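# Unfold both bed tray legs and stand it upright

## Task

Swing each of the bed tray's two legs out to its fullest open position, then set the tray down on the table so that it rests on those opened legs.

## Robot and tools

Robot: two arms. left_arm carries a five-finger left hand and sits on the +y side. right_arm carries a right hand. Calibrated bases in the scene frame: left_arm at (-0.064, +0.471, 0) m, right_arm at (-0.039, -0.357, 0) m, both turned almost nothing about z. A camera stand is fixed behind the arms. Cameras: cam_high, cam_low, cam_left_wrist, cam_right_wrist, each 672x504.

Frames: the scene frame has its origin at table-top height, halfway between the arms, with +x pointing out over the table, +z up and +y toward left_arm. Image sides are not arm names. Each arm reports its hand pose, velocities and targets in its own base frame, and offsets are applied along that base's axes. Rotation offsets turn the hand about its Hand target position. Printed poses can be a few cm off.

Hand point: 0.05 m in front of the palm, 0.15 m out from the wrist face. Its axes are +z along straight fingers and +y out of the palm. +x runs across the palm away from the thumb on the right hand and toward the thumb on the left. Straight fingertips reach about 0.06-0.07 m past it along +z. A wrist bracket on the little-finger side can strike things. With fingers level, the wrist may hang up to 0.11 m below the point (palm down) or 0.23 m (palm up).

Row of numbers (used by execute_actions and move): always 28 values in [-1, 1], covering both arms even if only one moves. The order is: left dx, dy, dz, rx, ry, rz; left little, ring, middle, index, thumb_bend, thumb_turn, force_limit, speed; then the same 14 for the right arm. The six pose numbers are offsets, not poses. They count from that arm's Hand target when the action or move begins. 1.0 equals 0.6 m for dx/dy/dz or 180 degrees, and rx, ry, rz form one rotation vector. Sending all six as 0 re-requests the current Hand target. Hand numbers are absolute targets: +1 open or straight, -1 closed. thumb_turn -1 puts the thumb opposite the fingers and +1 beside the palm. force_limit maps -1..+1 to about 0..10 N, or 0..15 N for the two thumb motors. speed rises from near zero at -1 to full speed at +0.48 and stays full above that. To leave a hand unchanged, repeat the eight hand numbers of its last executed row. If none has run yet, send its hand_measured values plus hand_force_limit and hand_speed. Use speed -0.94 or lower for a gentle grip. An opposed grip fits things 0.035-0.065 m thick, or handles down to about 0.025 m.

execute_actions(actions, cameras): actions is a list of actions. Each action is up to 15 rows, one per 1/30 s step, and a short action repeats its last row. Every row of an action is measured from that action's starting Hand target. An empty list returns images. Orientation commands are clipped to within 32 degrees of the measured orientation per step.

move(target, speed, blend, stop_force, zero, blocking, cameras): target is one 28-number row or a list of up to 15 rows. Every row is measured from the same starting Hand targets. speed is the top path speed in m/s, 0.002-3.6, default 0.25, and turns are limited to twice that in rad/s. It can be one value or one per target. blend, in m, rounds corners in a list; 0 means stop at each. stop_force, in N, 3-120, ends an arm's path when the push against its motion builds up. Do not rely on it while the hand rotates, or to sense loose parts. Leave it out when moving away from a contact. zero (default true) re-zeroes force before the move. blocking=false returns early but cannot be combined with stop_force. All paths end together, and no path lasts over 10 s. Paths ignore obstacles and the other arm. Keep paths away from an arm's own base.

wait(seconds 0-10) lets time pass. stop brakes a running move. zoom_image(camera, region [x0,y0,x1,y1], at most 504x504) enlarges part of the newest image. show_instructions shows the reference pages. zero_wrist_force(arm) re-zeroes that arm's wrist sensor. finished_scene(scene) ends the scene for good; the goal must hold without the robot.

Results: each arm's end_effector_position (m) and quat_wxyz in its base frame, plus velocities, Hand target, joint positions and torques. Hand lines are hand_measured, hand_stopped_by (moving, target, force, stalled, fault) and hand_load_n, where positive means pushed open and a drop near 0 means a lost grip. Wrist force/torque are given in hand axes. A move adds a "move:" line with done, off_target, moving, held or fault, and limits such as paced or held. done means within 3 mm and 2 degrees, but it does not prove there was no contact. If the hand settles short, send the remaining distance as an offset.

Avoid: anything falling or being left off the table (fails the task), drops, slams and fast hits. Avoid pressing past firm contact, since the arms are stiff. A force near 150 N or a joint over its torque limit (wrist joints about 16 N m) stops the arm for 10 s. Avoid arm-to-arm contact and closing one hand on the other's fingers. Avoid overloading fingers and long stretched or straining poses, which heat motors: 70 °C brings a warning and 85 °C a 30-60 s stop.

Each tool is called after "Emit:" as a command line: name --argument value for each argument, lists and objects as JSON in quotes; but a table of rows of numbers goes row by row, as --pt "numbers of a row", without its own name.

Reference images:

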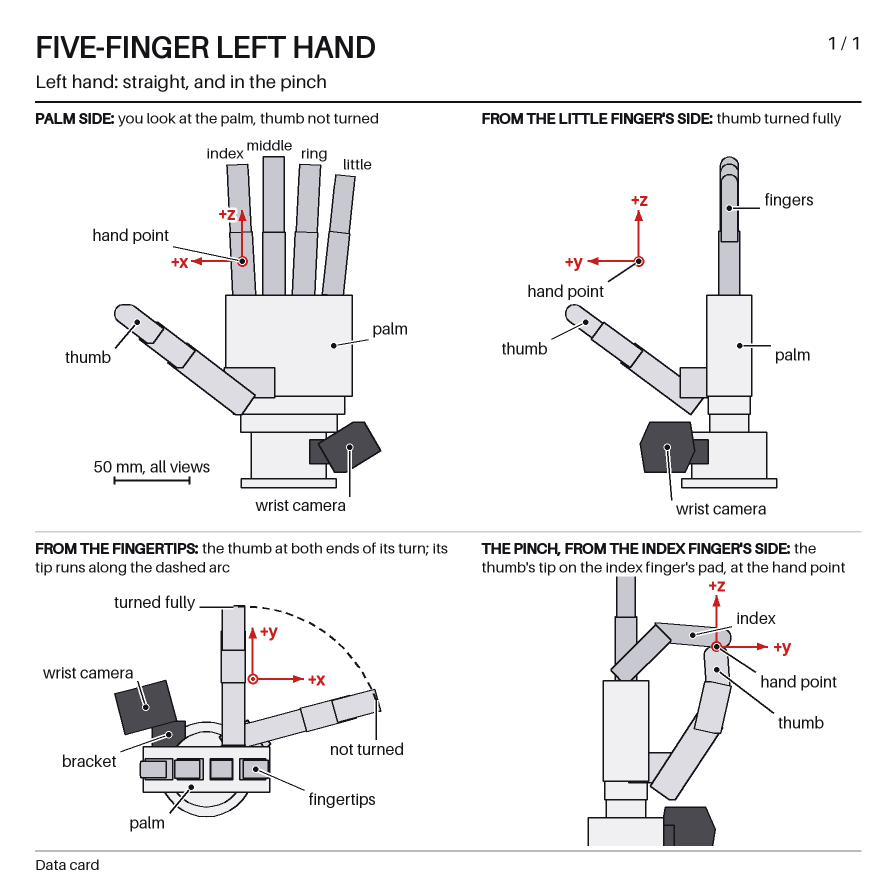

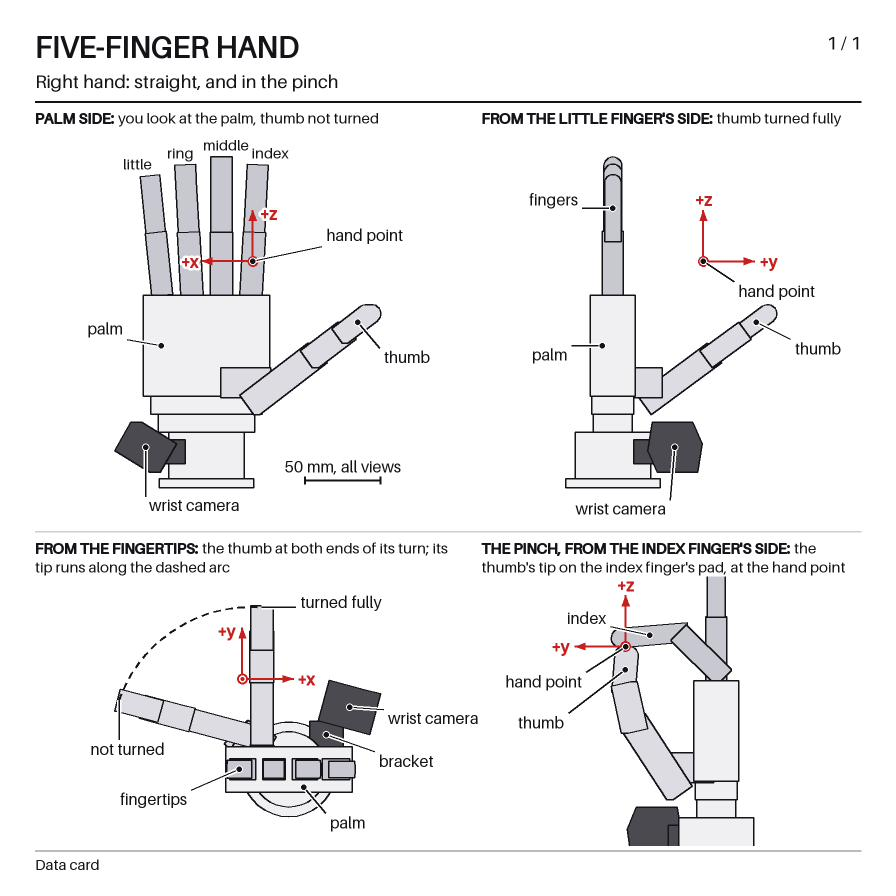

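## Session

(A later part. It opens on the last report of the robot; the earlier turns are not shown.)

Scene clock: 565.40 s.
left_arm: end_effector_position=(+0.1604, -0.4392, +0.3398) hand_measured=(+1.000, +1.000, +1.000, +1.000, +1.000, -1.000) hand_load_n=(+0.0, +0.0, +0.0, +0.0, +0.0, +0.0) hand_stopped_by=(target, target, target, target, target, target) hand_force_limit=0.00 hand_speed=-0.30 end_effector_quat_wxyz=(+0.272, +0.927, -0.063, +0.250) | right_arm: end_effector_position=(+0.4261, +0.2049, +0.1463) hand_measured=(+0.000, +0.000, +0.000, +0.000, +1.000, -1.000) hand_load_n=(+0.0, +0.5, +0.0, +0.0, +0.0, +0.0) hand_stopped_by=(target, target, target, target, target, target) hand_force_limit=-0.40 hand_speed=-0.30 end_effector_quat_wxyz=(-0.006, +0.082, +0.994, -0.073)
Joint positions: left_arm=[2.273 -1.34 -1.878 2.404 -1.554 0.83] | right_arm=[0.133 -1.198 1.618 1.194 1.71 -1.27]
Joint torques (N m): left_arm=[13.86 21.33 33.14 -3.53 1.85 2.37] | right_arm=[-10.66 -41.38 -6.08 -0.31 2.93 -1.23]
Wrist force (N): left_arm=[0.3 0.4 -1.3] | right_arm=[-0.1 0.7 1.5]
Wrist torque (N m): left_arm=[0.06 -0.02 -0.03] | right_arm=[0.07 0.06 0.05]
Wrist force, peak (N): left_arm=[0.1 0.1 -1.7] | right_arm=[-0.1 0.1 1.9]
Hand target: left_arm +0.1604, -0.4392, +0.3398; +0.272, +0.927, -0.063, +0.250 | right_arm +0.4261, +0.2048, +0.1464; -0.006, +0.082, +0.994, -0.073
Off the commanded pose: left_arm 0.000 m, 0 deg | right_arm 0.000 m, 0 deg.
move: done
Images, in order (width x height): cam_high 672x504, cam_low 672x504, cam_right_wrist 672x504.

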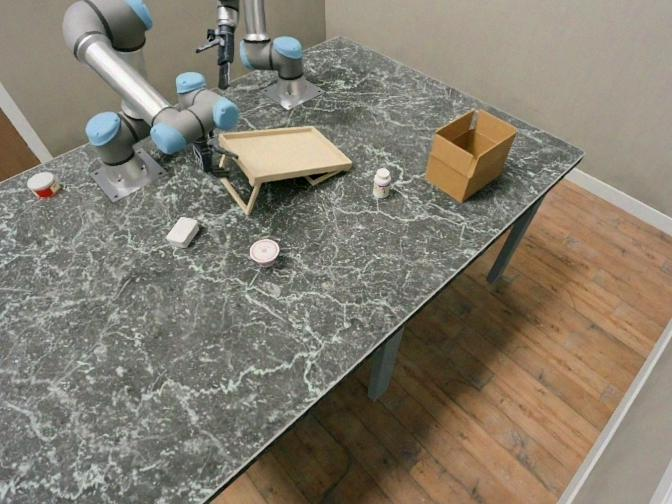

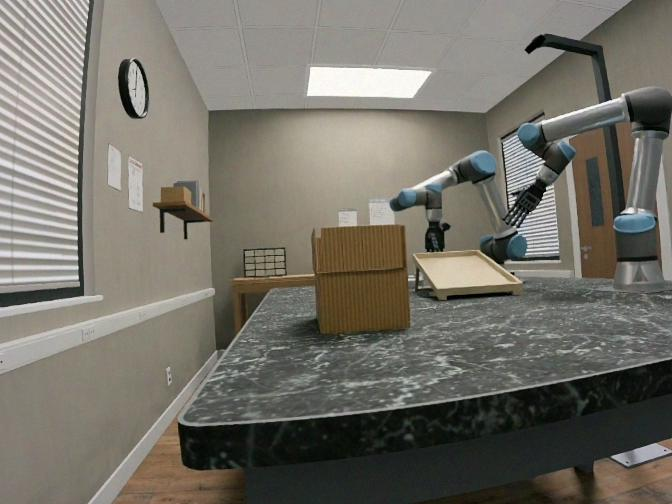

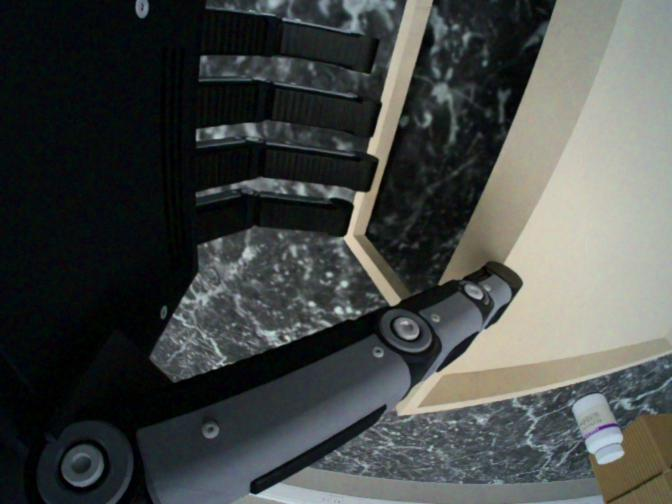

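Emit:
move --pt "0.5427 0.5655 -0.017 0.1886 0.1502 -0.0017 1 1 1 1 1 -1 0 -0.3 -0.03 -0.15 0.3 0 0 0 0.0 0.0 0.0 0.0 1 -1 -0.4 -0.3" --speed 0.25 --cameras '["cam_high","cam_left_wrist"]'

Scene clock: 573.63 s.
left_arm: end_effector_position=(+0.4860, -0.0999, +0.3296) hand_measured=(+1.000, +1.000, +1.000, +1.000, +1.000, -1.000) hand_load_n=(+0.0, +0.0, +0.0, +0.0, +0.0, +0.0) hand_stopped_by=(target, target, target, target, target, target) hand_force_limit=0.00 hand_speed=-0.30 end_effector_quat_wxyz=(-0.001, +0.998, -0.070, +0.000) | right_arm: end_effector_position=(+0.4081, +0.1148, +0.3263) hand_measured=(+0.000, +0.000, +0.000, +0.000, +1.000, -1.000) hand_load_n=(+0.0, +0.0, +0.0, +0.0, +0.0, +0.0) hand_stopped_by=(target, target, target, target, target, target) hand_force_limit=-0.40 hand_speed=-0.30 end_effector_quat_wxyz=(-0.006, +0.082, +0.994, -0.073)
Joint positions: left_arm=[3.354 -1.941 -1.146 1.517 -1.572 1.924] | right_arm=[-0.098 -1.405 1.405 1.581 1.716 -1.504]
Joint torques (N m): left_arm=[-12.56 21.59 31.42 -6.25 -2.07 2.39] | right_arm=[-11.12 -35.4 -27.5 5.3 -1.41 -1.21]
Wrist force (N): left_arm=[0.0 0.1 -0.8] | right_arm=[-0.2 0.3 1.7]
Wrist torque (N m): left_arm=[0.05 -0.02 -0.09] | right_arm=[0.07 0.02 0.01]
Wrist force, peak (N): left_arm=[0.4 0.0 -1.8] | right_arm=[-0.1 0.4 2.1]
Hand target: left_arm +0.4860, -0.0999, +0.3296; -0.001, +0.998, -0.070, +0.000 | right_arm +0.4081, +0.1148, +0.3264; -0.006, +0.082, +0.994, -0.073
Off the commanded pose: left_arm 0.000 m, 0 deg | right_arm 0.000 m, 0 deg.
move: done
Images, in order (width x height): cam_high 672x504, cam_left_wrist 672x504.

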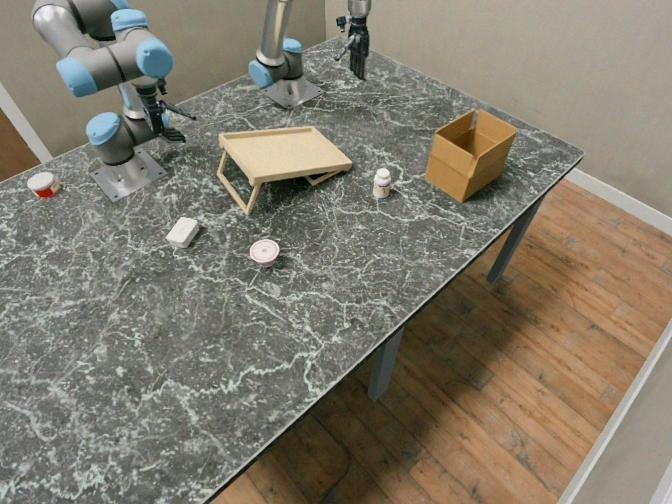

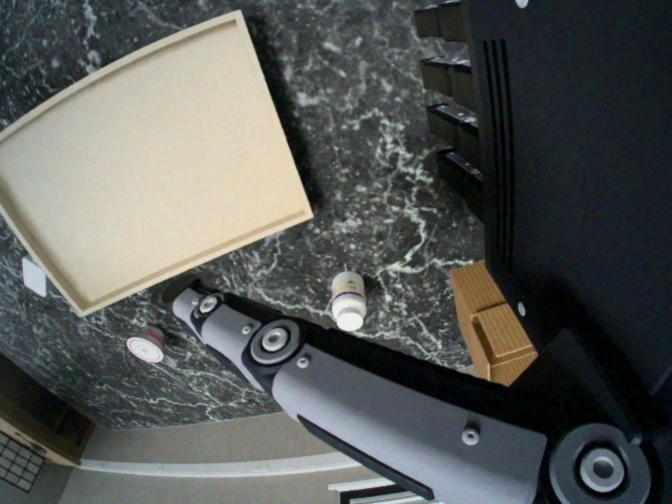

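Emit:
move --target '[-0.01167,-0.0825,0,0,0,0,1,1,1,1,1,-1,0,-0.3,0,0,0,0,0,0,0.0,0.0,0.0,0.0,1,-1,-0.4,-0.3]' --speed 0.1 --cameras '["cam_left_wrist"]'

Scene clock: 616.00 s.
left_arm: end_effector_position=(+0.4790, -0.1494, +0.3296) hand_measured=(+1.000, +1.000, +1.000, +1.000, +1.000, -1.000) hand_load_n=(+0.0, -0.5, +0.0, +0.0, +0.0, -0.5) hand_stopped_by=(target, target, target, target, target, target) hand_force_limit=0.00 hand_speed=-0.30 end_effector_quat_wxyz=(-0.001, +0.998, -0.070, +0.000) | right_arm: end_effector_position=(+0.4081, +0.1148, +0.3264) hand_measured=(+0.000, +0.000, +0.000, +0.000, +1.000, -1.000) hand_load_n=(+0.0, +0.0, +0.0, +0.0, +0.0, +0.0) hand_stopped_by=(target, target, target, target, target, target) hand_force_limit=-0.40 hand_speed=-0.30 end_effector_quat_wxyz=(-0.006, +0.082, +0.994, -0.073)
Joint positions: left_arm=[3.247 -1.94 -1.148 1.518 -1.572 1.817] | right_arm=[-0.098 -1.405 1.405 1.581 1.716 -1.504]
Joint torques (N m): left_arm=[-12.85 21.82 31.9 -6.08 -2.11 -2.67] | right_arm=[-10.9 -34.41 -27.82 5.23 -1.92 -1.18]
Wrist force (N): left_arm=[-0.3 0.1 -0.6] | right_arm=[-0.1 0.4 1.6]
Wrist torque (N m): left_arm=[0.04 0.03 0.06] | right_arm=[0.10 0.01 0.01]
Wrist force, peak (N): left_arm=[-0.4 0.9 -0.8] | right_arm=[-0.5 0.5 1.9]
Hand target: left_arm +0.4790, -0.1494, +0.3296; -0.001, +0.998, -0.070, +0.000 | right_arm +0.4081, +0.1148, +0.3264; -0.006, +0.082, +0.994, -0.073
Off the commanded pose: left_arm 0.000 m, 0 deg | right_arm 0.000 m, 0 deg.
move: done
Images, in order (width x height): cam_left_wrist 672x504.

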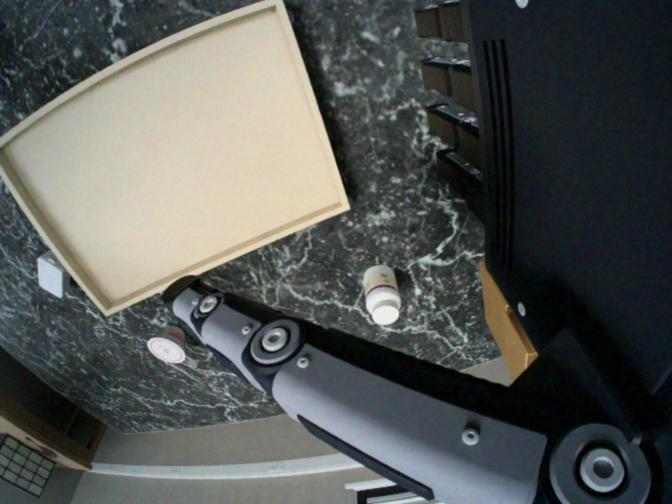

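Emit:
move --target '[0.0533,0.065,-0.4,0,0,0.0222,0,0,0,0,1,-1,0,-0.3,0,0,0,0,0,0,0.0,0.0,0.0,0.0,1,-1,-0.4,-0.3]' --speed 0.15 --cameras '["cam_left_wrist","cam_low","cam_high"]'

Emit:
zoom_image --camera "cam_low" --region '[400, 210, 560, 310]'

Scene clock: 628.30 s.
left_arm: end_effector_position=(+0.5110, -0.1105, +0.0896) hand_measured=(+0.000, +0.000, +0.000, +0.000, +1.000, -1.000) hand_load_n=(+0.0, +0.0, +0.0, +0.0, -0.5, +0.0) hand_stopped_by=(target, target, target, target, target, target) hand_force_limit=0.00 hand_speed=-0.30 end_effector_quat_wxyz=(-0.001, +0.999, -0.036, +0.000) | right_arm: end_effector_position=(+0.4081, +0.1148, +0.3264) hand_measured=(+0.000, +0.000, +0.000, +0.000, +1.000, -1.000) hand_load_n=(+0.0, +0.0, +0.0, +0.0, +0.0, +0.0) hand_stopped_by=(target, target, target, target, target, target) hand_force_limit=-0.40 hand_speed=-0.30 end_effector_quat_wxyz=(-0.006, +0.082, +0.994, -0.073)
Joint positions: left_arm=[3.319 -2.12 -1.512 2.062 -1.572 1.819] | right_arm=[-0.098 -1.405 1.405 1.581 1.716 -1.504]
Joint torques (N m): left_arm=[14.33 26.88 4.71 0.96 1.53 -2.02] | right_arm=[-10.76 -33.78 -27.71 5.22 -2.19 -1.29]
Wrist force (N): left_arm=[-0.3 0.3 -0.6] | right_arm=[-0.1 0.3 1.7]
Wrist torque (N m): left_arm=[0.08 0.02 0.04] | right_arm=[0.07 0.01 0.00]
Wrist force, peak (N): left_arm=[-0.4 0.4 -1.6] | right_arm=[-0.4 0.4 2.0]
Hand target: left_arm +0.5110, -0.1104, +0.0896; -0.001, +0.999, -0.036, +0.000 | right_arm +0.4081, +0.1148, +0.3264; -0.006, +0.082, +0.994, -0.073
Off the commanded pose: left_arm 0.000 m, 0 deg | right_arm 0.000 m, 0 deg.
move: done
Images, in order (width x height): cam_high 672x504, cam_low 672x504, cam_left_wrist 672x504.

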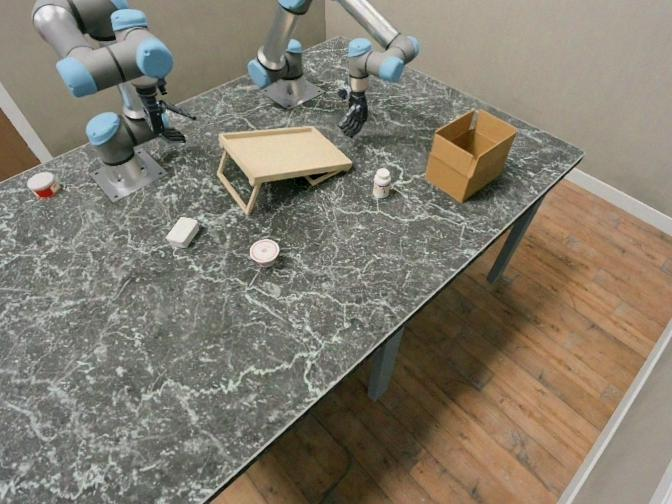

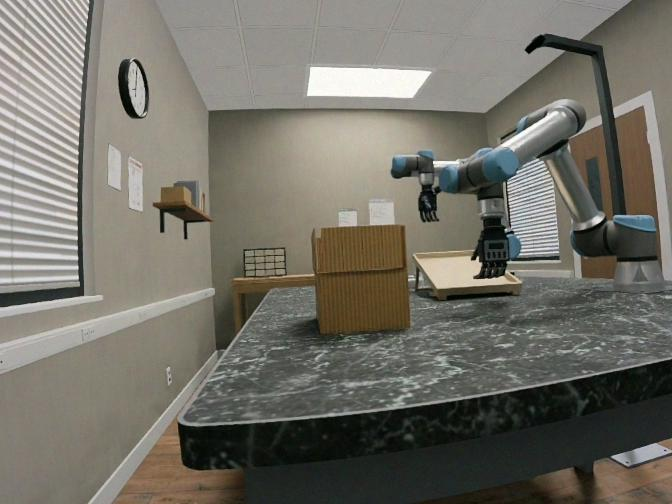

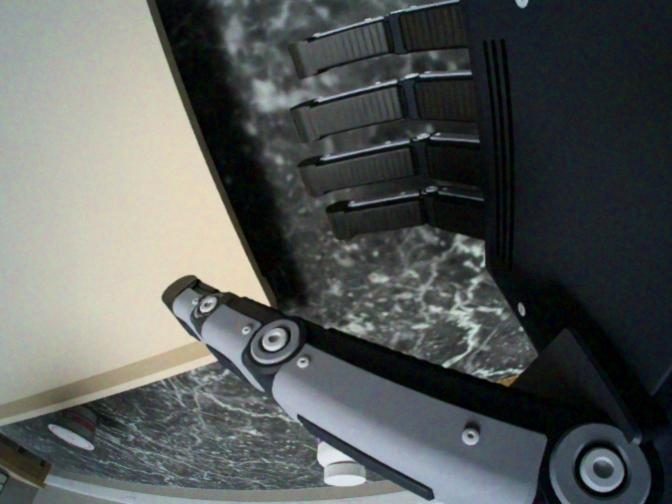

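Scaled by 3.150 from the camera's 672x504 image, which has a finer 960x720 frame.

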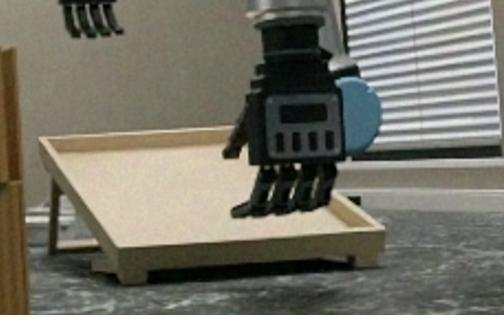

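Emit:
move --target '[0,0,-0.075,-0.0443,0.0032,0,0,0,0,0,1,-1,0,-0.3,0,0,0,0,0,0,0.0,0.0,0.0,0.0,1,-1,-0.4,-0.3]' --speed 0.08 --cameras '[]'

Emit:
move --target '[0,0,-0.04,0,0,0,0,0,0,0,1,-1,0,-0.3,0,0,0,0,0,0,0.0,0.0,0.0,0.0,1,-1,-0.4,-0.3]' --speed 0.01 --stop_force 3 --cameras '["cam_left_wrist"]'

Scene clock: 647.50 s.
left_arm: end_effector_position=(+0.5110, -0.1105, +0.0446) hand_measured=(+0.000, +0.000, +0.000, +0.000, +1.000, -1.000) hand_load_n=(+0.0, +0.0, +0.0, +0.0, +0.0, +0.0) hand_stopped_by=(target, target, target, target, target, target) hand_force_limit=0.00 hand_speed=-0.30 end_effector_quat_wxyz=(+0.069, +0.997, -0.036, -0.002) | right_arm: end_effector_position=(+0.4081, +0.1148, +0.3264) hand_measured=(+0.000, +0.000, +0.000, +0.000, +1.000, -1.000) hand_load_n=(+0.0, +0.0, +0.0, +0.0, +0.0, +0.0) hand_stopped_by=(target, target, target, target, target, target) hand_force_limit=-0.40 hand_speed=-0.30 end_effector_quat_wxyz=(-0.006, +0.082, +0.994, -0.073)
Joint positions: left_arm=[3.389 -2.195 -1.565 2.146 -1.44 1.892] | right_arm=[-0.098 -1.405 1.405 1.581 1.716 -1.504]
Joint torques (N m): left_arm=[13.92 27.36 2.86 0.97 2.22 2.44] | right_arm=[-11.5 -33.93 -27.71 5.25 -2.03 -1.19]
Wrist force (N): left_arm=[-0.5 0.1 -0.5] | right_arm=[-0.5 0.2 1.8]
Wrist torque (N m): left_arm=[0.04 0.06 -0.14] | right_arm=[0.05 0.05 -0.02]
Wrist force, peak (N): left_arm=[-0.5 0.4 -1.2] | right_arm=[-0.5 0.6 1.9]
Hand target: left_arm +0.5110, -0.1104, +0.0446; +0.069, +0.997, -0.036, -0.002 | right_arm +0.4081, +0.1148, +0.3264; -0.006, +0.082, +0.994, -0.073
Off the commanded pose: left_arm 0.000 m, 0 deg | right_arm 0.000 m, 0 deg.
move: done
No camera images: "cameras" was empty.

Scene clock: 650.27 s.
left_arm: end_effector_position=(+0.5110, -0.1104, +0.0296) hand_measured=(+0.000, +0.000, +0.000, +0.000, +1.000, -1.000) hand_load_n=(+0.0, -1.5, -3.0, -0.5, +0.0, +0.0) hand_stopped_by=(target, target, target, target, target, target) hand_force_limit=0.00 hand_speed=-0.30 end_effector_quat_wxyz=(+0.069, +0.997, -0.035, -0.002) | right_arm: end_effector_position=(+0.4081, +0.1148, +0.3264) hand_measured=(+0.000, +0.000, +0.000, +0.000, +1.000, -1.000) hand_load_n=(+0.0, +0.0, +0.0, +0.0, +0.0, +0.0) hand_stopped_by=(target, target, target, target, target, target) hand_force_limit=-0.40 hand_speed=-0.30 end_effector_quat_wxyz=(-0.006, +0.082, +0.994, -0.073)
Joint positions: left_arm=[3.389 -2.216 -1.575 2.177 -1.44 1.892] | right_arm=[-0.098 -1.405 1.405 1.581 1.716 -1.504]
Joint torques (N m): left_arm=[1.14 48.99 26.72 -5.46 1.67 2.22] | right_arm=[-10.33 -33.61 -27.18 5.3 -2.02 -1.13]
Wrist force (N): left_arm=[-0.3 -0.3 -5.5] | right_arm=[-0.3 0.2 1.6]
Wrist torque (N m): left_arm=[0.07 -0.08 -0.12] | right_arm=[0.06 0.03 -0.01]
Wrist force, peak (N): left_arm=[0.1 -2.7 -11.4] | right_arm=[-0.4 0.4 2.0]
Hand target: left_arm +0.5110, -0.1104, +0.0296; +0.069, +0.997, -0.036, -0.002 (not the last commanded pose) | right_arm +0.4081, +0.1148, +0.3264; -0.006, +0.082, +0.994, -0.073
Off the commanded pose: left_arm 0.009 m, 0 deg | right_arm 0.000 m, 0 deg.
move: contact (left_arm)
Images, in order (width x height): cam_left_wrist 672x504.

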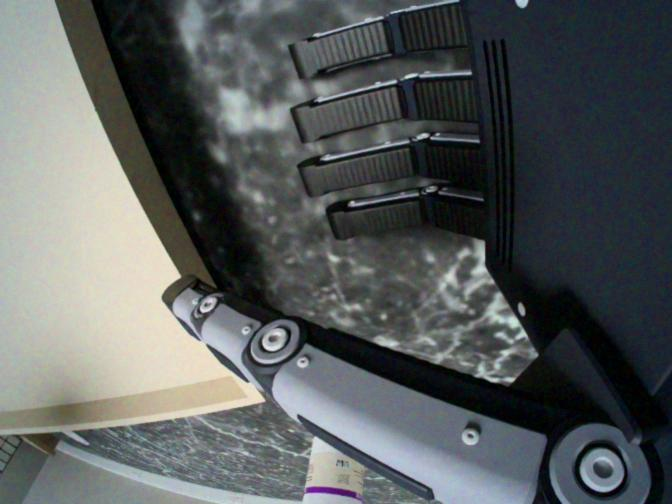

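Emit:
move --pt "0 0 0.0017 0 0 0 0 0 0 0 1 -1 0 -0.3 0 0 0 0 0 0 0.0 0.0 0.0 0.0 1 -1 -0.4 -0.3" --pt "-0.0054 -0.0748 0.0017 0 0 0 0 0 0 0 1 -1 0 -0.3 0 0 0 0 0 0 0.0 0.0 0.0 0.0 1 -1 -0.4 -0.3" --speed 0.04 --stop_force 3 --cameras '["cam_left_wrist"]'

Scene clock: 655.23 s.
left_arm: end_effector_position=(+0.5110, -0.1105, +0.0298) hand_measured=(+0.000, +0.000, +0.000, +0.000, +1.000, -1.000) hand_load_n=(+0.0, +0.0, -1.0, +0.0, +0.0, +0.0) hand_stopped_by=(target, target, target, target, target, target) hand_force_limit=0.00 hand_speed=-0.30 end_effector_quat_wxyz=(+0.069, +0.997, -0.036, -0.002) | right_arm: end_effector_position=(+0.4081, +0.1148, +0.3264) hand_measured=(+0.000, +0.000, +0.000, +0.000, +1.000, -1.000) hand_load_n=(+0.0, +0.0, +0.0, +0.0, +0.0, +0.0) hand_stopped_by=(target, target, target, target, target, target) hand_force_limit=-0.40 hand_speed=-0.30 end_effector_quat_wxyz=(-0.006, +0.082, +0.994, -0.073)
Joint positions: left_arm=[3.389 -2.216 -1.574 2.177 -1.44 1.892] | right_arm=[-0.098 -1.405 1.405 1.581 1.716 -1.504]
Joint torques (N m): left_arm=[14.32 28.17 2 0.9 0.26 2.37] | right_arm=[-10.46 -33.19 -28.37 5.16 -2.14 -1.18]
Wrist force (N): left_arm=[-0.2 0.8 -1.2] | right_arm=[-0.2 0.2 1.9]
Wrist torque (N m): left_arm=[0.10 0.04 -0.15] | right_arm=[0.05 0.01 0.00]
Wrist force, peak (N): left_arm=[-0.4 -1.0 -6.3] | right_arm=[-0.5 0.6 1.9]
Hand target: left_arm +0.5110, -0.1105, +0.0298; +0.069, +0.997, -0.036, -0.002 (not the last commanded pose) | right_arm +0.4081, +0.1148, +0.3264; -0.006, +0.082, +0.994, -0.073
Off the commanded pose: left_arm 0.045 m, 0 deg | right_arm 0.000 m, 0 deg.
move: contact (left_arm); path passed 0 of 2 targets
Images, in order (width x height): cam_left_wrist 672x504.

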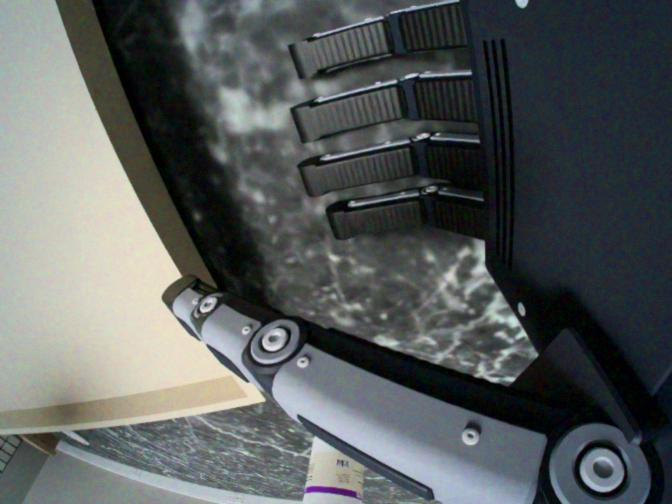

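Emit:
move --target '[0,0,0.0015,0,0,0,0,0,0,0,1,-1,0,-0.3,0,0,0,0,0,0,0.0,0.0,0.0,0.0,1,-1,-0.4,-0.3]' --speed 0.04 --cameras '[]'

Emit:
move --target '[-0.0054,-0.0748,0,0,0,0,0,0,0,0,1,-1,0,-0.3,0,0,0,0,0,0,0.0,0.0,0.0,0.0,1,-1,-0.4,-0.3]' --speed 0.04 --stop_force 4 --cameras '["cam_left_wrist"]'

Scene clock: 658.70 s.
left_arm: end_effector_position=(+0.5110, -0.1105, +0.0307) hand_measured=(+0.000, +0.000, +0.000, +0.000, +1.000, -1.000) hand_load_n=(+0.0, +0.0, +0.0, +0.0, +0.0, +0.0) hand_stopped_by=(target, target, target, target, target, target) hand_force_limit=0.00 hand_speed=-0.30 end_effector_quat_wxyz=(+0.069, +0.997, -0.036, -0.002) | right_arm: end_effector_position=(+0.4081, +0.1148, +0.3264) hand_measured=(+0.000, +0.000, +0.000, +0.000, +1.000, -1.000) hand_load_n=(+0.0, +0.0, +0.0, +0.0, +0.0, +0.0) hand_stopped_by=(target, target, target, target, target, target) hand_force_limit=-0.40 hand_speed=-0.30 end_effector_quat_wxyz=(-0.006, +0.082, +0.994, -0.073)
Joint positions: left_arm=[3.389 -2.215 -1.574 2.175 -1.44 1.892] | right_arm=[-0.098 -1.405 1.405 1.581 1.716 -1.504]
Joint torques (N m): left_arm=[13.65 51.21 27.61 -6.22 0.5 2.28] | right_arm=[-10.56 -33.24 -27.11 5.12 -2.03 -1.15]
Wrist force (N): left_arm=[-0.4 0.2 -0.8] | right_arm=[-0.2 0.1 1.9]
Wrist torque (N m): left_arm=[0.08 0.04 -0.13] | right_arm=[0.02 0.01 0.00]
Wrist force, peak (N): left_arm=[-0.4 0.7 -1.8] | right_arm=[-0.4 0.4 1.9]
Hand target: left_arm +0.5110, -0.1105, +0.0307; +0.069, +0.997, -0.036, -0.002 | right_arm +0.4081, +0.1148, +0.3264; -0.006, +0.082, +0.994, -0.073
Off the commanded pose: left_arm 0.000 m, 0 deg | right_arm 0.000 m, 0 deg.
move: done
No camera images: "cameras" was empty.

Scene clock: 660.73 s.
left_arm: end_effector_position=(+0.5078, -0.1553, +0.0307) hand_measured=(+0.000, +0.000, +0.000, +0.000, +1.000, -1.000) hand_load_n=(+0.0, +0.0, +0.0, +0.0, +0.0, +0.0) hand_stopped_by=(target, target, target, target, target, target) hand_force_limit=0.00 hand_speed=-0.30 end_effector_quat_wxyz=(+0.069, +0.997, -0.036, -0.002) | right_arm: end_effector_position=(+0.4081, +0.1148, +0.3264) hand_measured=(+0.000, +0.000, +0.000, +0.000, +1.000, -1.000) hand_load_n=(+0.0, +0.0, +0.0, +0.0, +0.0, +0.0) hand_stopped_by=(target, target, target, target, target, target) hand_force_limit=-0.40 hand_speed=-0.30 end_effector_quat_wxyz=(-0.006, +0.082, +0.994, -0.073)
Joint positions: left_arm=[3.297 -2.213 -1.572 2.184 -1.436 1.799] | right_arm=[-0.098 -1.405 1.405 1.581 1.716 -1.504]
Joint torques (N m): left_arm=[-13.92 27.2 27.78 0.92 2.26 -2.49] | right_arm=[-10.85 -32.98 -28.04 5.19 -2.1 -1.06]
Wrist force (N): left_arm=[-0.2 0.3 -0.6] | right_arm=[-0.2 0.5 1.5]
Wrist torque (N m): left_arm=[0.09 0.02 0.04] | right_arm=[0.11 0.03 0.00]
Wrist force, peak (N): left_arm=[-0.4 0.2 -1.0] | right_arm=[-0.2 0.6 1.9]
Hand target: left_arm +0.5078, -0.1553, +0.0307; +0.069, +0.997, -0.036, -0.002 | right_arm +0.4081, +0.1148, +0.3264; -0.006, +0.082, +0.994, -0.073
Off the commanded pose: left_arm 0.000 m, 0 deg | right_arm 0.000 m, 0 deg.
move: done
Images, in order (width x height): cam_left_wrist 672x504.

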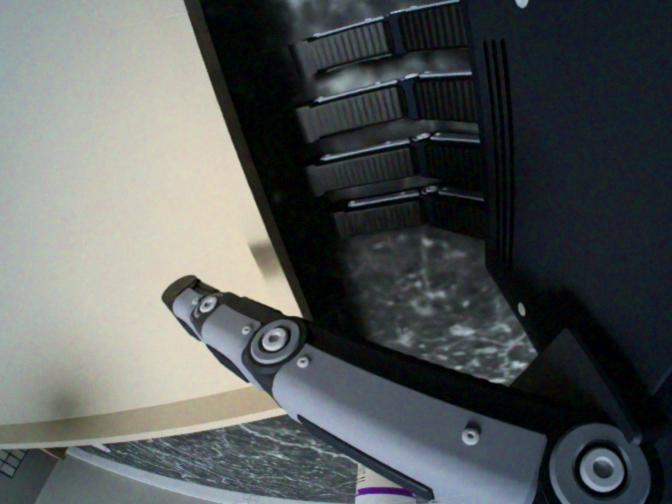

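Emit:
move --target '[-0.003,-0.0416,0,0,0,0,0,0,0,0,1,-1,0,-0.3,0,0,0,0,0,0,0.0,0.0,0.0,0.0,1,-1,-0.4,-0.3]' --speed 0.04 --stop_force 4 --cameras '["cam_left_wrist"]'

Emit:
move --target '[-0.0022,-0.0316,0,0,0,0,0,0,0,0,1,-1,0,-0.3,0,0,0,0,0,0,0.0,0.0,0.0,0.0,1,-1,-0.4,-0.3]' --speed 0.015 --stop_force 3 --cameras '["cam_left_wrist"]'

Scene clock: 664.77 s.
left_arm: end_effector_position=(+0.5060, -0.1803, +0.0307) hand_measured=(+0.000, +0.000, +0.000, +0.000, +1.000, -1.000) hand_load_n=(+0.0, +0.5, +0.0, +0.0, +0.0, +0.0) hand_stopped_by=(target, target, target, target, target, target) hand_force_limit=0.00 hand_speed=-0.30 end_effector_quat_wxyz=(+0.069, +0.997, -0.036, -0.002) | right_arm: end_effector_position=(+0.4081, +0.1148, +0.3264) hand_measured=(+0.000, +0.000, +0.000, +0.000, +1.000, -1.000) hand_load_n=(+0.0, +0.0, +0.0, +0.0, +0.0, +0.0) hand_stopped_by=(target, target, target, target, target, target) hand_force_limit=-0.40 hand_speed=-0.30 end_effector_quat_wxyz=(-0.006, +0.082, +0.994, -0.073)
Joint positions: left_arm=[3.244 -2.216 -1.565 2.187 -1.435 1.746] | right_arm=[-0.098 -1.405 1.405 1.581 1.716 -1.504]
Joint torques (N m): left_arm=[-13.97 28 28.26 0.78 2.04 -2.59] | right_arm=[-11.04 -32.02 -27.62 5.16 -2.07 -0.97]
Wrist force (N): left_arm=[-0.3 -0.2 -0.2] | right_arm=[-0.3 0.4 1.7]
Wrist torque (N m): left_arm=[0.07 0.06 0.05] | right_arm=[0.08 0.02 0.00]
Wrist force, peak (N): left_arm=[-0.6 0.5 -0.7] | right_arm=[-0.3 0.6 1.9]
Hand target: left_arm +0.5060, -0.1803, +0.0307; +0.069, +0.997, -0.036, -0.002 | right_arm +0.4081, +0.1148, +0.3264; -0.006, +0.082, +0.994, -0.073
Off the commanded pose: left_arm 0.000 m, 0 deg | right_arm 0.000 m, 0 deg.
move: done
Images, in order (width x height): cam_left_wrist 672x504.

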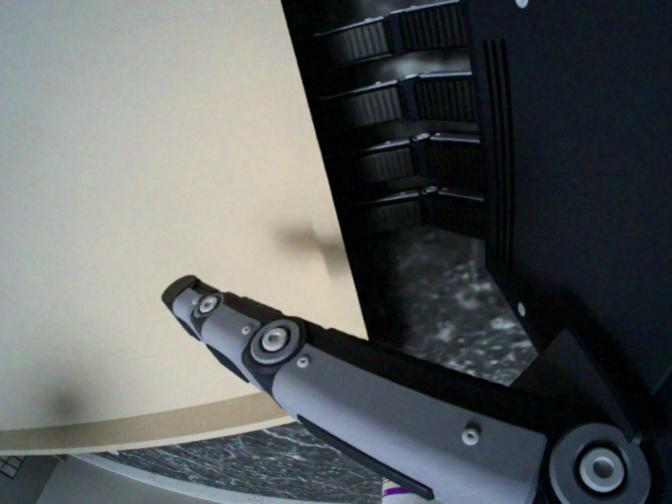

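Scene clock: 666.87 s.
left_arm: end_effector_position=(+0.5046, -0.1993, +0.0307) hand_measured=(+0.000, +0.000, +0.000, +0.000, +1.000, -1.000) hand_load_n=(+0.0, +1.0, +0.0, +0.5, +0.0, +0.0) hand_stopped_by=(target, target, target, target, target, target) hand_force_limit=0.00 hand_speed=-0.30 end_effector_quat_wxyz=(+0.069, +0.997, -0.036, -0.002) | right_arm: end_effector_position=(+0.4081, +0.1148, +0.3264) hand_measured=(+0.000, +0.000, +0.000, +0.000, +1.000, -1.000) hand_load_n=(+0.0, +0.0, +0.0, +0.0, +0.0, +0.0) hand_stopped_by=(target, target, target, target, target, target) hand_force_limit=-0.40 hand_speed=-0.30 end_effector_quat_wxyz=(-0.006, +0.082, +0.994, -0.073)
Joint positions: left_arm=[3.205 -2.22 -1.556 2.187 -1.434 1.706] | right_arm=[-0.098 -1.405 1.405 1.581 1.716 -1.504]
Joint torques (N m): left_arm=[-14.01 28.05 27.93 0.36 2.52 -2.64] | right_arm=[-10.45 -32.68 -27.33 5.1 -2.11 -1.15]
Wrist force (N): left_arm=[-0.4 -0.8 0.1] | right_arm=[-0.3 0.4 1.7]
Wrist torque (N m): left_arm=[0.07 0.06 0.06] | right_arm=[0.08 0.03 0.00]
Wrist force, peak (N): left_arm=[-0.5 -1.2 0.1] | right_arm=[-0.4 0.3 2.0]
Hand target: left_arm +0.5046, -0.1993, +0.0307; +0.069, +0.997, -0.036, -0.002 | right_arm +0.4081, +0.1148, +0.3264; -0.006, +0.082, +0.994, -0.073
Off the commanded pose: left_arm 0.000 m, 0 deg | right_arm 0.000 m, 0 deg.
move: done
Images, in order (width x height): cam_left_wrist 672x504.

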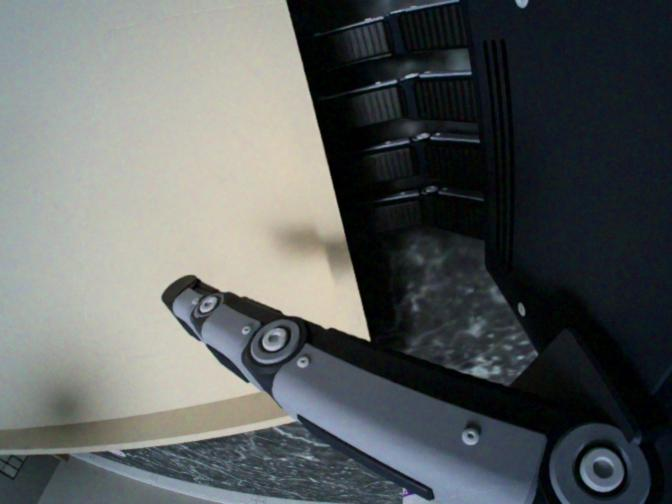

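Emit:
execute_actions --actions '[]'

Emit:
zoom_image --camera "cam_high" --region '[190, 90, 370, 220]'

Emit:
zoom_image --camera "cam_low" --region '[400, 210, 560, 310]'

Scene clock: 669.90 s.
left_arm: end_effector_position=(+0.5046, -0.1993, +0.0307) hand_measured=(+0.000, +0.000, +0.000, +0.000, +1.000, -1.000) hand_load_n=(+0.0, +1.0, +0.0, +0.5, +0.0, +0.0) hand_stopped_by=(target, target, target, target, target, target) hand_force_limit=0.00 hand_speed=-0.30 end_effector_quat_wxyz=(+0.069, +0.997, -0.036, -0.002) | right_arm: end_effector_position=(+0.4081, +0.1148, +0.3264) hand_measured=(+0.000, +0.000, +0.000, +0.000, +1.000, -1.000) hand_load_n=(+0.0, +0.0, +0.0, +0.0, +0.0, +0.0) hand_stopped_by=(target, target, target, target, target, target) hand_force_limit=-0.40 hand_speed=-0.30 end_effector_quat_wxyz=(-0.006, +0.082, +0.994, -0.073)
Joint positions: left_arm=[3.205 -2.22 -1.556 2.187 -1.434 1.706] | right_arm=[-0.098 -1.405 1.405 1.581 1.716 -1.504]
Joint velocities: within noise
Joint torques (N m): left_arm=[-14.2 28.97 28.09 -1.95 1.67 -2.66] | right_arm=[-10.03 -31.99 -27.39 5.26 -1.98 -1.11]
Motor temperatures (°C): left_arm=[28 27 27 36 37 33] | right_arm=[28 30 27 31 33 29]
Wrist force (N): left_arm=[-0.1 -0.9 0.4] | right_arm=[-0.3 0.2 1.5]
Wrist torque (N m): left_arm=[0.05 0.04 0.08] | right_arm=[0.06 0.03 0.00]
Wrist force, peak (N): left_arm=[-0.2 -1.0 0.6] | right_arm=[-0.4 0.4 2.0]
Hand target: left_arm +0.5046, -0.1993, +0.0307; +0.069, +0.997, -0.036, -0.002 | right_arm +0.4081, +0.1148, +0.3264; -0.006, +0.082, +0.994, -0.073
Off the commanded pose: left_arm 0.000 m, 0 deg | right_arm 0.000 m, 0 deg.

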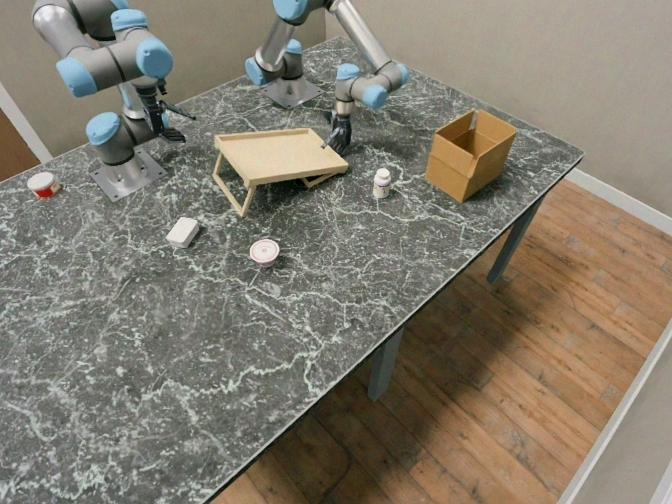

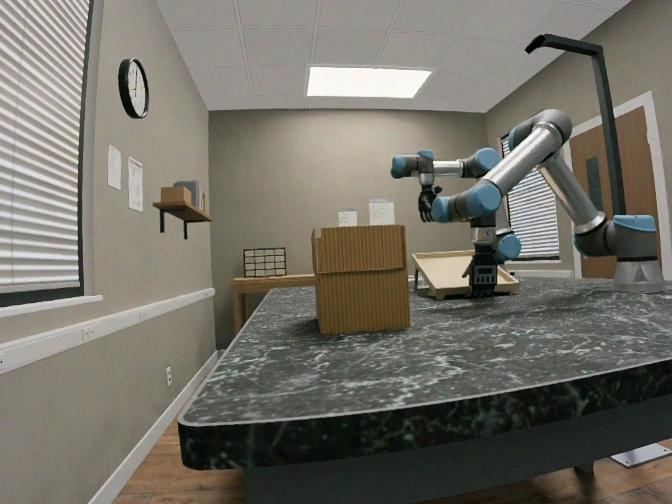

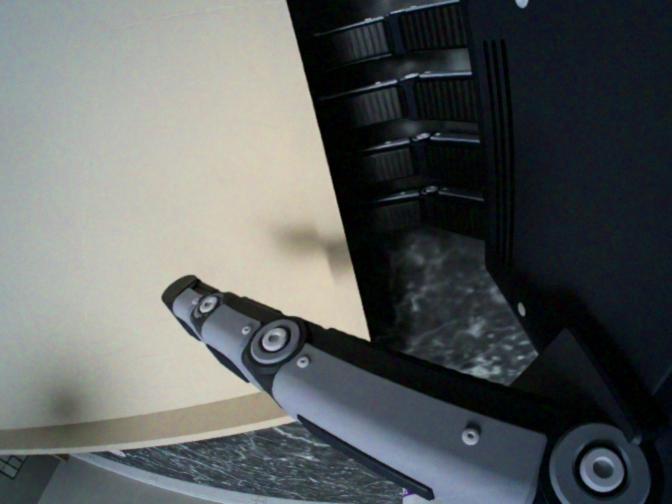

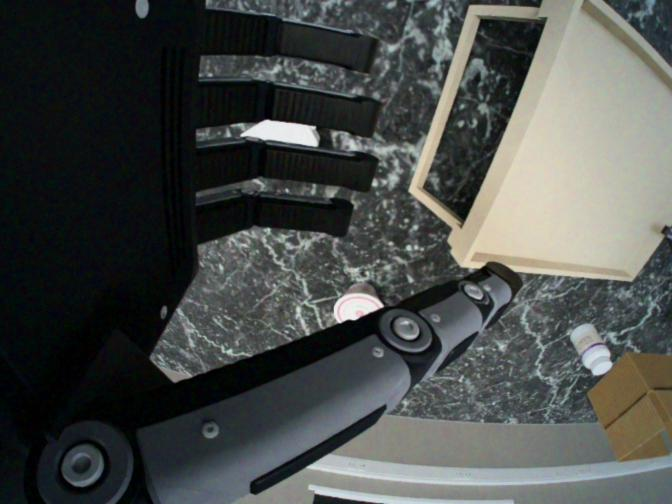

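Scaled by 2.800 from the camera's 672x504 image, which has a finer 960x720 frame.

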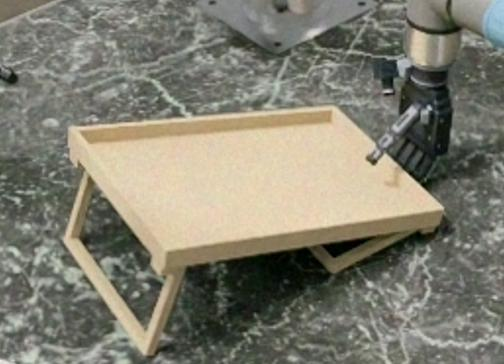

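Scaled by 3.150 from the camera's 672x504 image, which has a finer 960x720 frame.

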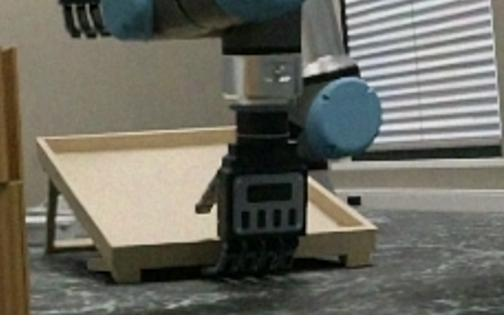

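Emit:
execute_actions --actions '[[[0,0,0,0,0,0,0,0,0,0,-0.3,-1,-0.4,-0.8,0,0,0,0,0,0,0.0,0.0,0.0,0.0,1,-1,-0.4,-0.3]]]' --cameras '[]'

Emit:
wait --seconds 3 --cameras '["cam_left_wrist"]'

Scene clock: 680.10 s.
left_arm: end_effector_position=(+0.5046, -0.1993, +0.0307) hand_measured=(+0.000, +0.000, +0.000, +0.000, +0.240, -1.000) hand_load_n=(+0.0, +1.5, +0.0, +1.0, +4.0, +0.0) hand_stopped_by=(target, target, target, target, force, target) hand_force_limit=-0.40 hand_speed=-0.80 end_effector_quat_wxyz=(+0.069, +0.997, -0.036, -0.002) | right_arm: end_effector_position=(+0.4081, +0.1148, +0.3264) hand_measured=(+0.000, +0.000, +0.000, +0.000, +1.000, -1.000) hand_load_n=(+0.0, +0.0, +0.0, +0.0, -0.5, +0.0) hand_stopped_by=(target, target, target, target, target, target) hand_force_limit=-0.40 hand_speed=-0.30 end_effector_quat_wxyz=(-0.006, +0.082, +0.994, -0.073)
Joint positions: left_arm=[3.205 -2.22 -1.556 2.187 -1.434 1.706] | right_arm=[-0.098 -1.405 1.405 1.581 1.716 -1.504]
Joint torques (N m): left_arm=[-11.94 29.03 27.89 -5.67 0.07 -2.69] | right_arm=[-10.02 -31.62 -27.32 5.11 -1.9 -1.02]
Wrist force (N): left_arm=[-0.3 0.6 -1.0] | right_arm=[-0.3 0.4 1.6]
Wrist torque (N m): left_arm=[0.15 0.04 0.06] | right_arm=[0.08 0.03 0.00]
Wrist force, peak (N): left_arm=[-0.4 1.3 -0.6] | right_arm=[-0.3 0.3 2.1]
Hand target: left_arm +0.5046, -0.1993, +0.0307; +0.069, +0.997, -0.036, -0.002 | right_arm +0.4081, +0.1148, +0.3264; -0.006, +0.082, +0.994, -0.073
Off the commanded pose: left_arm 0.000 m, 0 deg | right_arm 0.000 m, 0 deg.
No camera images: "cameras" was empty.

Scene clock: 683.10 s.
left_arm: end_effector_position=(+0.5046, -0.1993, +0.0307) hand_measured=(+0.000, +0.000, +0.000, +0.000, +0.240, -1.000) hand_load_n=(+0.0, +1.5, +0.5, +1.5, +4.0, -0.5) hand_stopped_by=(target, target, target, target, force, target) hand_force_limit=-0.40 hand_speed=-0.80 end_effector_quat_wxyz=(+0.069, +0.997, -0.036, -0.002) | right_arm: end_effector_position=(+0.4081, +0.1148, +0.3264) hand_measured=(+0.000, +0.000, +0.000, +0.000, +1.000, -1.000) hand_load_n=(+0.0, +0.0, +0.0, +0.0, -0.5, +0.0) hand_stopped_by=(target, target, target, target, target, target) hand_force_limit=-0.40 hand_speed=-0.30 end_effector_quat_wxyz=(-0.006, +0.082, +0.994, -0.073)
Joint positions: left_arm=[3.205 -2.22 -1.556 2.187 -1.434 1.706] | right_arm=[-0.098 -1.405 1.405 1.581 1.716 -1.504]
Joint torques (N m): left_arm=[1.01 28.27 26.1 -5.53 -0.95 -2.69] | right_arm=[-10.31 -32.08 -26.7 5.06 -2.09 -0.96]
Wrist force (N): left_arm=[-0.5 0.4 -1.0] | right_arm=[-0.2 0.2 1.6]
Wrist torque (N m): left_arm=[0.12 0.07 0.05] | right_arm=[0.06 0.01 0.00]
Wrist force, peak (N): left_arm=[-0.4 0.7 -1.2] | right_arm=[-0.3 0.6 1.9]
Hand target: left_arm +0.5046, -0.1993, +0.0307; +0.069, +0.997, -0.036, -0.002 | right_arm +0.4081, +0.1148, +0.3264; -0.006, +0.082, +0.994, -0.073
Off the commanded pose: left_arm 0.000 m, 0 deg | right_arm 0.000 m, 0 deg.
wait: 3.00 s; at rest by 0.17 s
Images, in order (width x height): cam_left_wrist 672x504.

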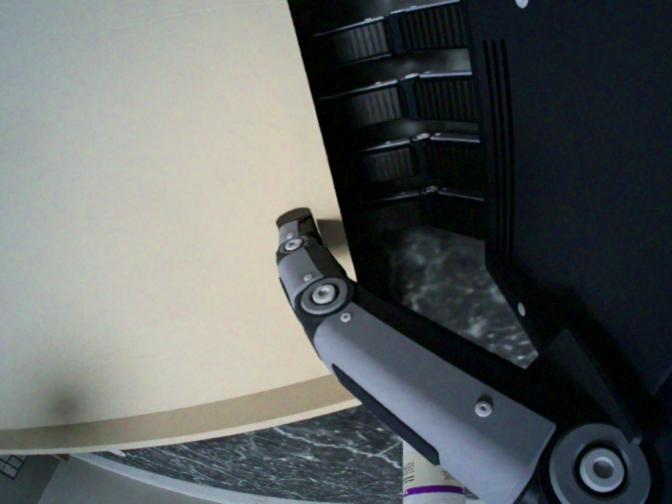

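Emit:
move --target '[-0.0009,-0.0117,0.078,0,0,0,0,0,0,0,-0.3,-1,-0.4,-0.8,0,0,0,0,0,0,0.0,0.0,0.0,0.0,1,-1,-0.4,-0.3]' --speed 0.04 --cameras '[]'

Emit:
execute_actions --actions '[[[0,0,0,0,0,0,0,0,0,0,-0.35,-1,-0.4,-0.8,0,0,0,0,0,0,0.0,0.0,0.0,0.0,1,-1,-0.4,-0.3]]]' --cameras '["cam_left_wrist","cam_high","cam_right_wrist"]'

Emit:
zoom_image --camera "cam_high" --region '[190, 90, 370, 220]'

Scene clock: 700.67 s.
left_arm: end_effector_position=(+0.5041, -0.2063, +0.0774) hand_measured=(+0.000, +0.000, +0.000, +0.000, +0.240, -1.000) hand_load_n=(+0.5, +1.5, +0.5, +3.5, +5.5, -0.5) hand_stopped_by=(target, target, target, target, force, target) hand_force_limit=-0.40 hand_speed=-0.80 end_effector_quat_wxyz=(+0.069, +0.997, -0.036, -0.002) | right_arm: end_effector_position=(+0.4081, +0.1148, +0.3264) hand_measured=(+0.000, +0.000, +0.000, +0.000, +1.000, -1.000) hand_load_n=(+0.0, +0.0, +0.0, +0.0, +0.0, +0.0) hand_stopped_by=(target, target, target, target, target, target) hand_force_limit=-0.40 hand_speed=-0.30 end_effector_quat_wxyz=(-0.006, +0.082, +0.994, -0.073)
Joint positions: left_arm=[3.19 -2.161 -1.516 2.09 -1.434 1.691] | right_arm=[-0.098 -1.405 1.405 1.581 1.716 -1.504]
Joint torques (N m): left_arm=[-12.9 52.03 30.58 -6.59 2.33 -2.72] | right_arm=[-10.43 -31.31 -28.02 5.07 -2.09 -1]
Wrist force (N): left_arm=[-0.5 0.1 2.5] | right_arm=[-0.2 0.3 1.7]
Wrist torque (N m): left_arm=[0.18 0.09 0.07] | right_arm=[0.06 0.02 0.00]
Wrist force, peak (N): left_arm=[-0.4 0.1 3.1] | right_arm=[-0.2 0.5 2.0]
Hand target: left_arm +0.5041, -0.2063, +0.0775; +0.069, +0.997, -0.036, -0.002 | right_arm +0.4081, +0.1148, +0.3264; -0.006, +0.082, +0.994, -0.073
Off the commanded pose: left_arm 0.000 m, 0 deg | right_arm 0.000 m, 0 deg.
move: done
No camera images: "cameras" was empty.

Scene clock: 701.37 s.
left_arm: end_effector_position=(+0.5041, -0.2063, +0.0775) hand_measured=(+0.000, +0.000, +0.000, +0.000, +0.240, -1.000) hand_load_n=(+0.5, +2.0, +0.5, +4.0, +5.5, -0.5) hand_stopped_by=(target, target, target, target, force, target) hand_force_limit=-0.40 hand_speed=-0.80 end_effector_quat_wxyz=(+0.069, +0.997, -0.036, -0.002) | right_arm: end_effector_position=(+0.4081, +0.1148, +0.3264) hand_measured=(+0.000, +0.000, +0.000, +0.000, +1.000, -1.000) hand_load_n=(+0.0, +0.0, +0.0, +0.0, +0.0, +0.0) hand_stopped_by=(target, target, target, target, target, target) hand_force_limit=-0.40 hand_speed=-0.30 end_effector_quat_wxyz=(-0.006, +0.082, +0.994, -0.073)
Joint positions: left_arm=[3.19 -2.161 -1.516 2.09 -1.434 1.691] | right_arm=[-0.098 -1.405 1.405 1.581 1.716 -1.504]
Joint torques (N m): left_arm=[-12.81 51.99 30.1 -6.56 1.46 -2.53] | right_arm=[-10.44 -31.43 -27.24 5.23 -2.17 -1.09]
Wrist force (N): left_arm=[-0.5 -0.2 2.7] | right_arm=[-0.4 0.4 1.9]
Wrist torque (N m): left_arm=[0.16 0.09 0.08] | right_arm=[0.06 0.03 -0.01]
Wrist force, peak (N): left_arm=[-0.2 -0.1 3.0] | right_arm=[-0.4 0.4 1.9]
Hand target: left_arm +0.5041, -0.2063, +0.0775; +0.069, +0.997, -0.036, -0.002 | right_arm +0.4081, +0.1148, +0.3264; -0.006, +0.082, +0.994, -0.073
Off the commanded pose: left_arm 0.000 m, 0 deg | right_arm 0.000 m, 0 deg.
Images, in order (width x height): cam_high 672x504, cam_left_wrist 672x504, cam_right_wrist 672x504.

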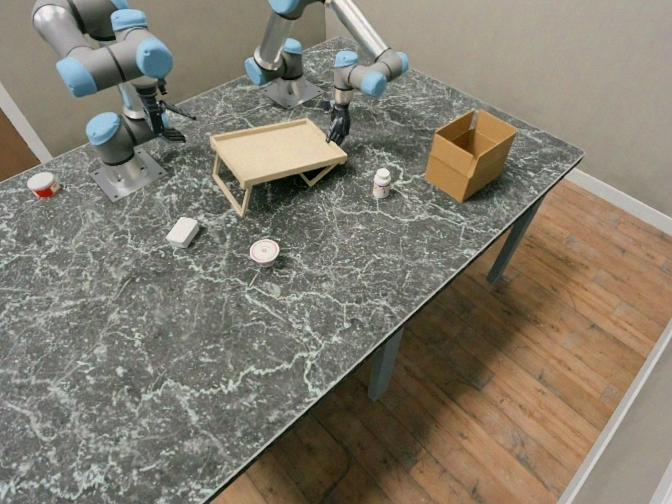

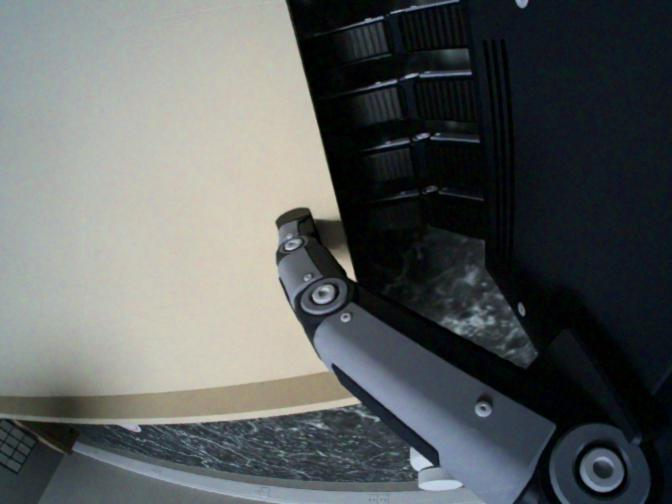

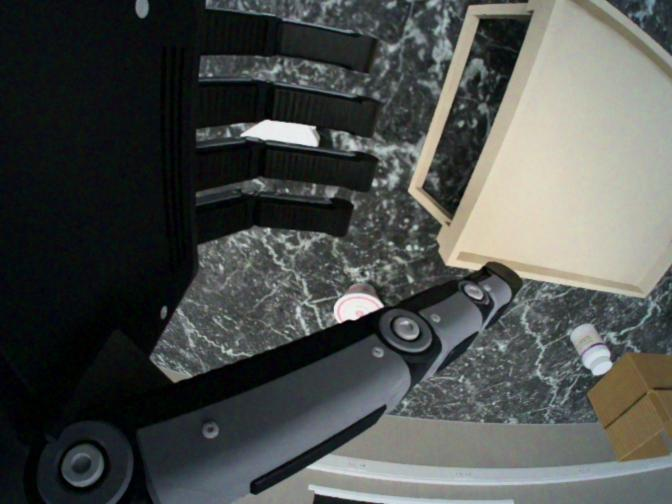

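Scaled by 2.800 from the camera's 672x504 image, which has a finer 960x720 frame.

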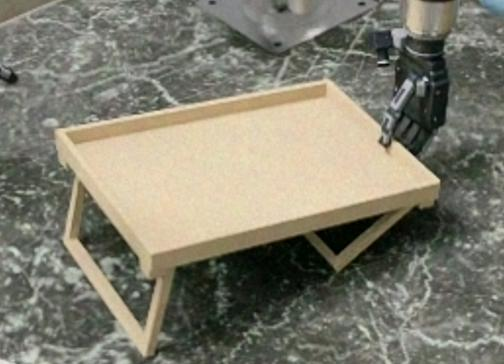

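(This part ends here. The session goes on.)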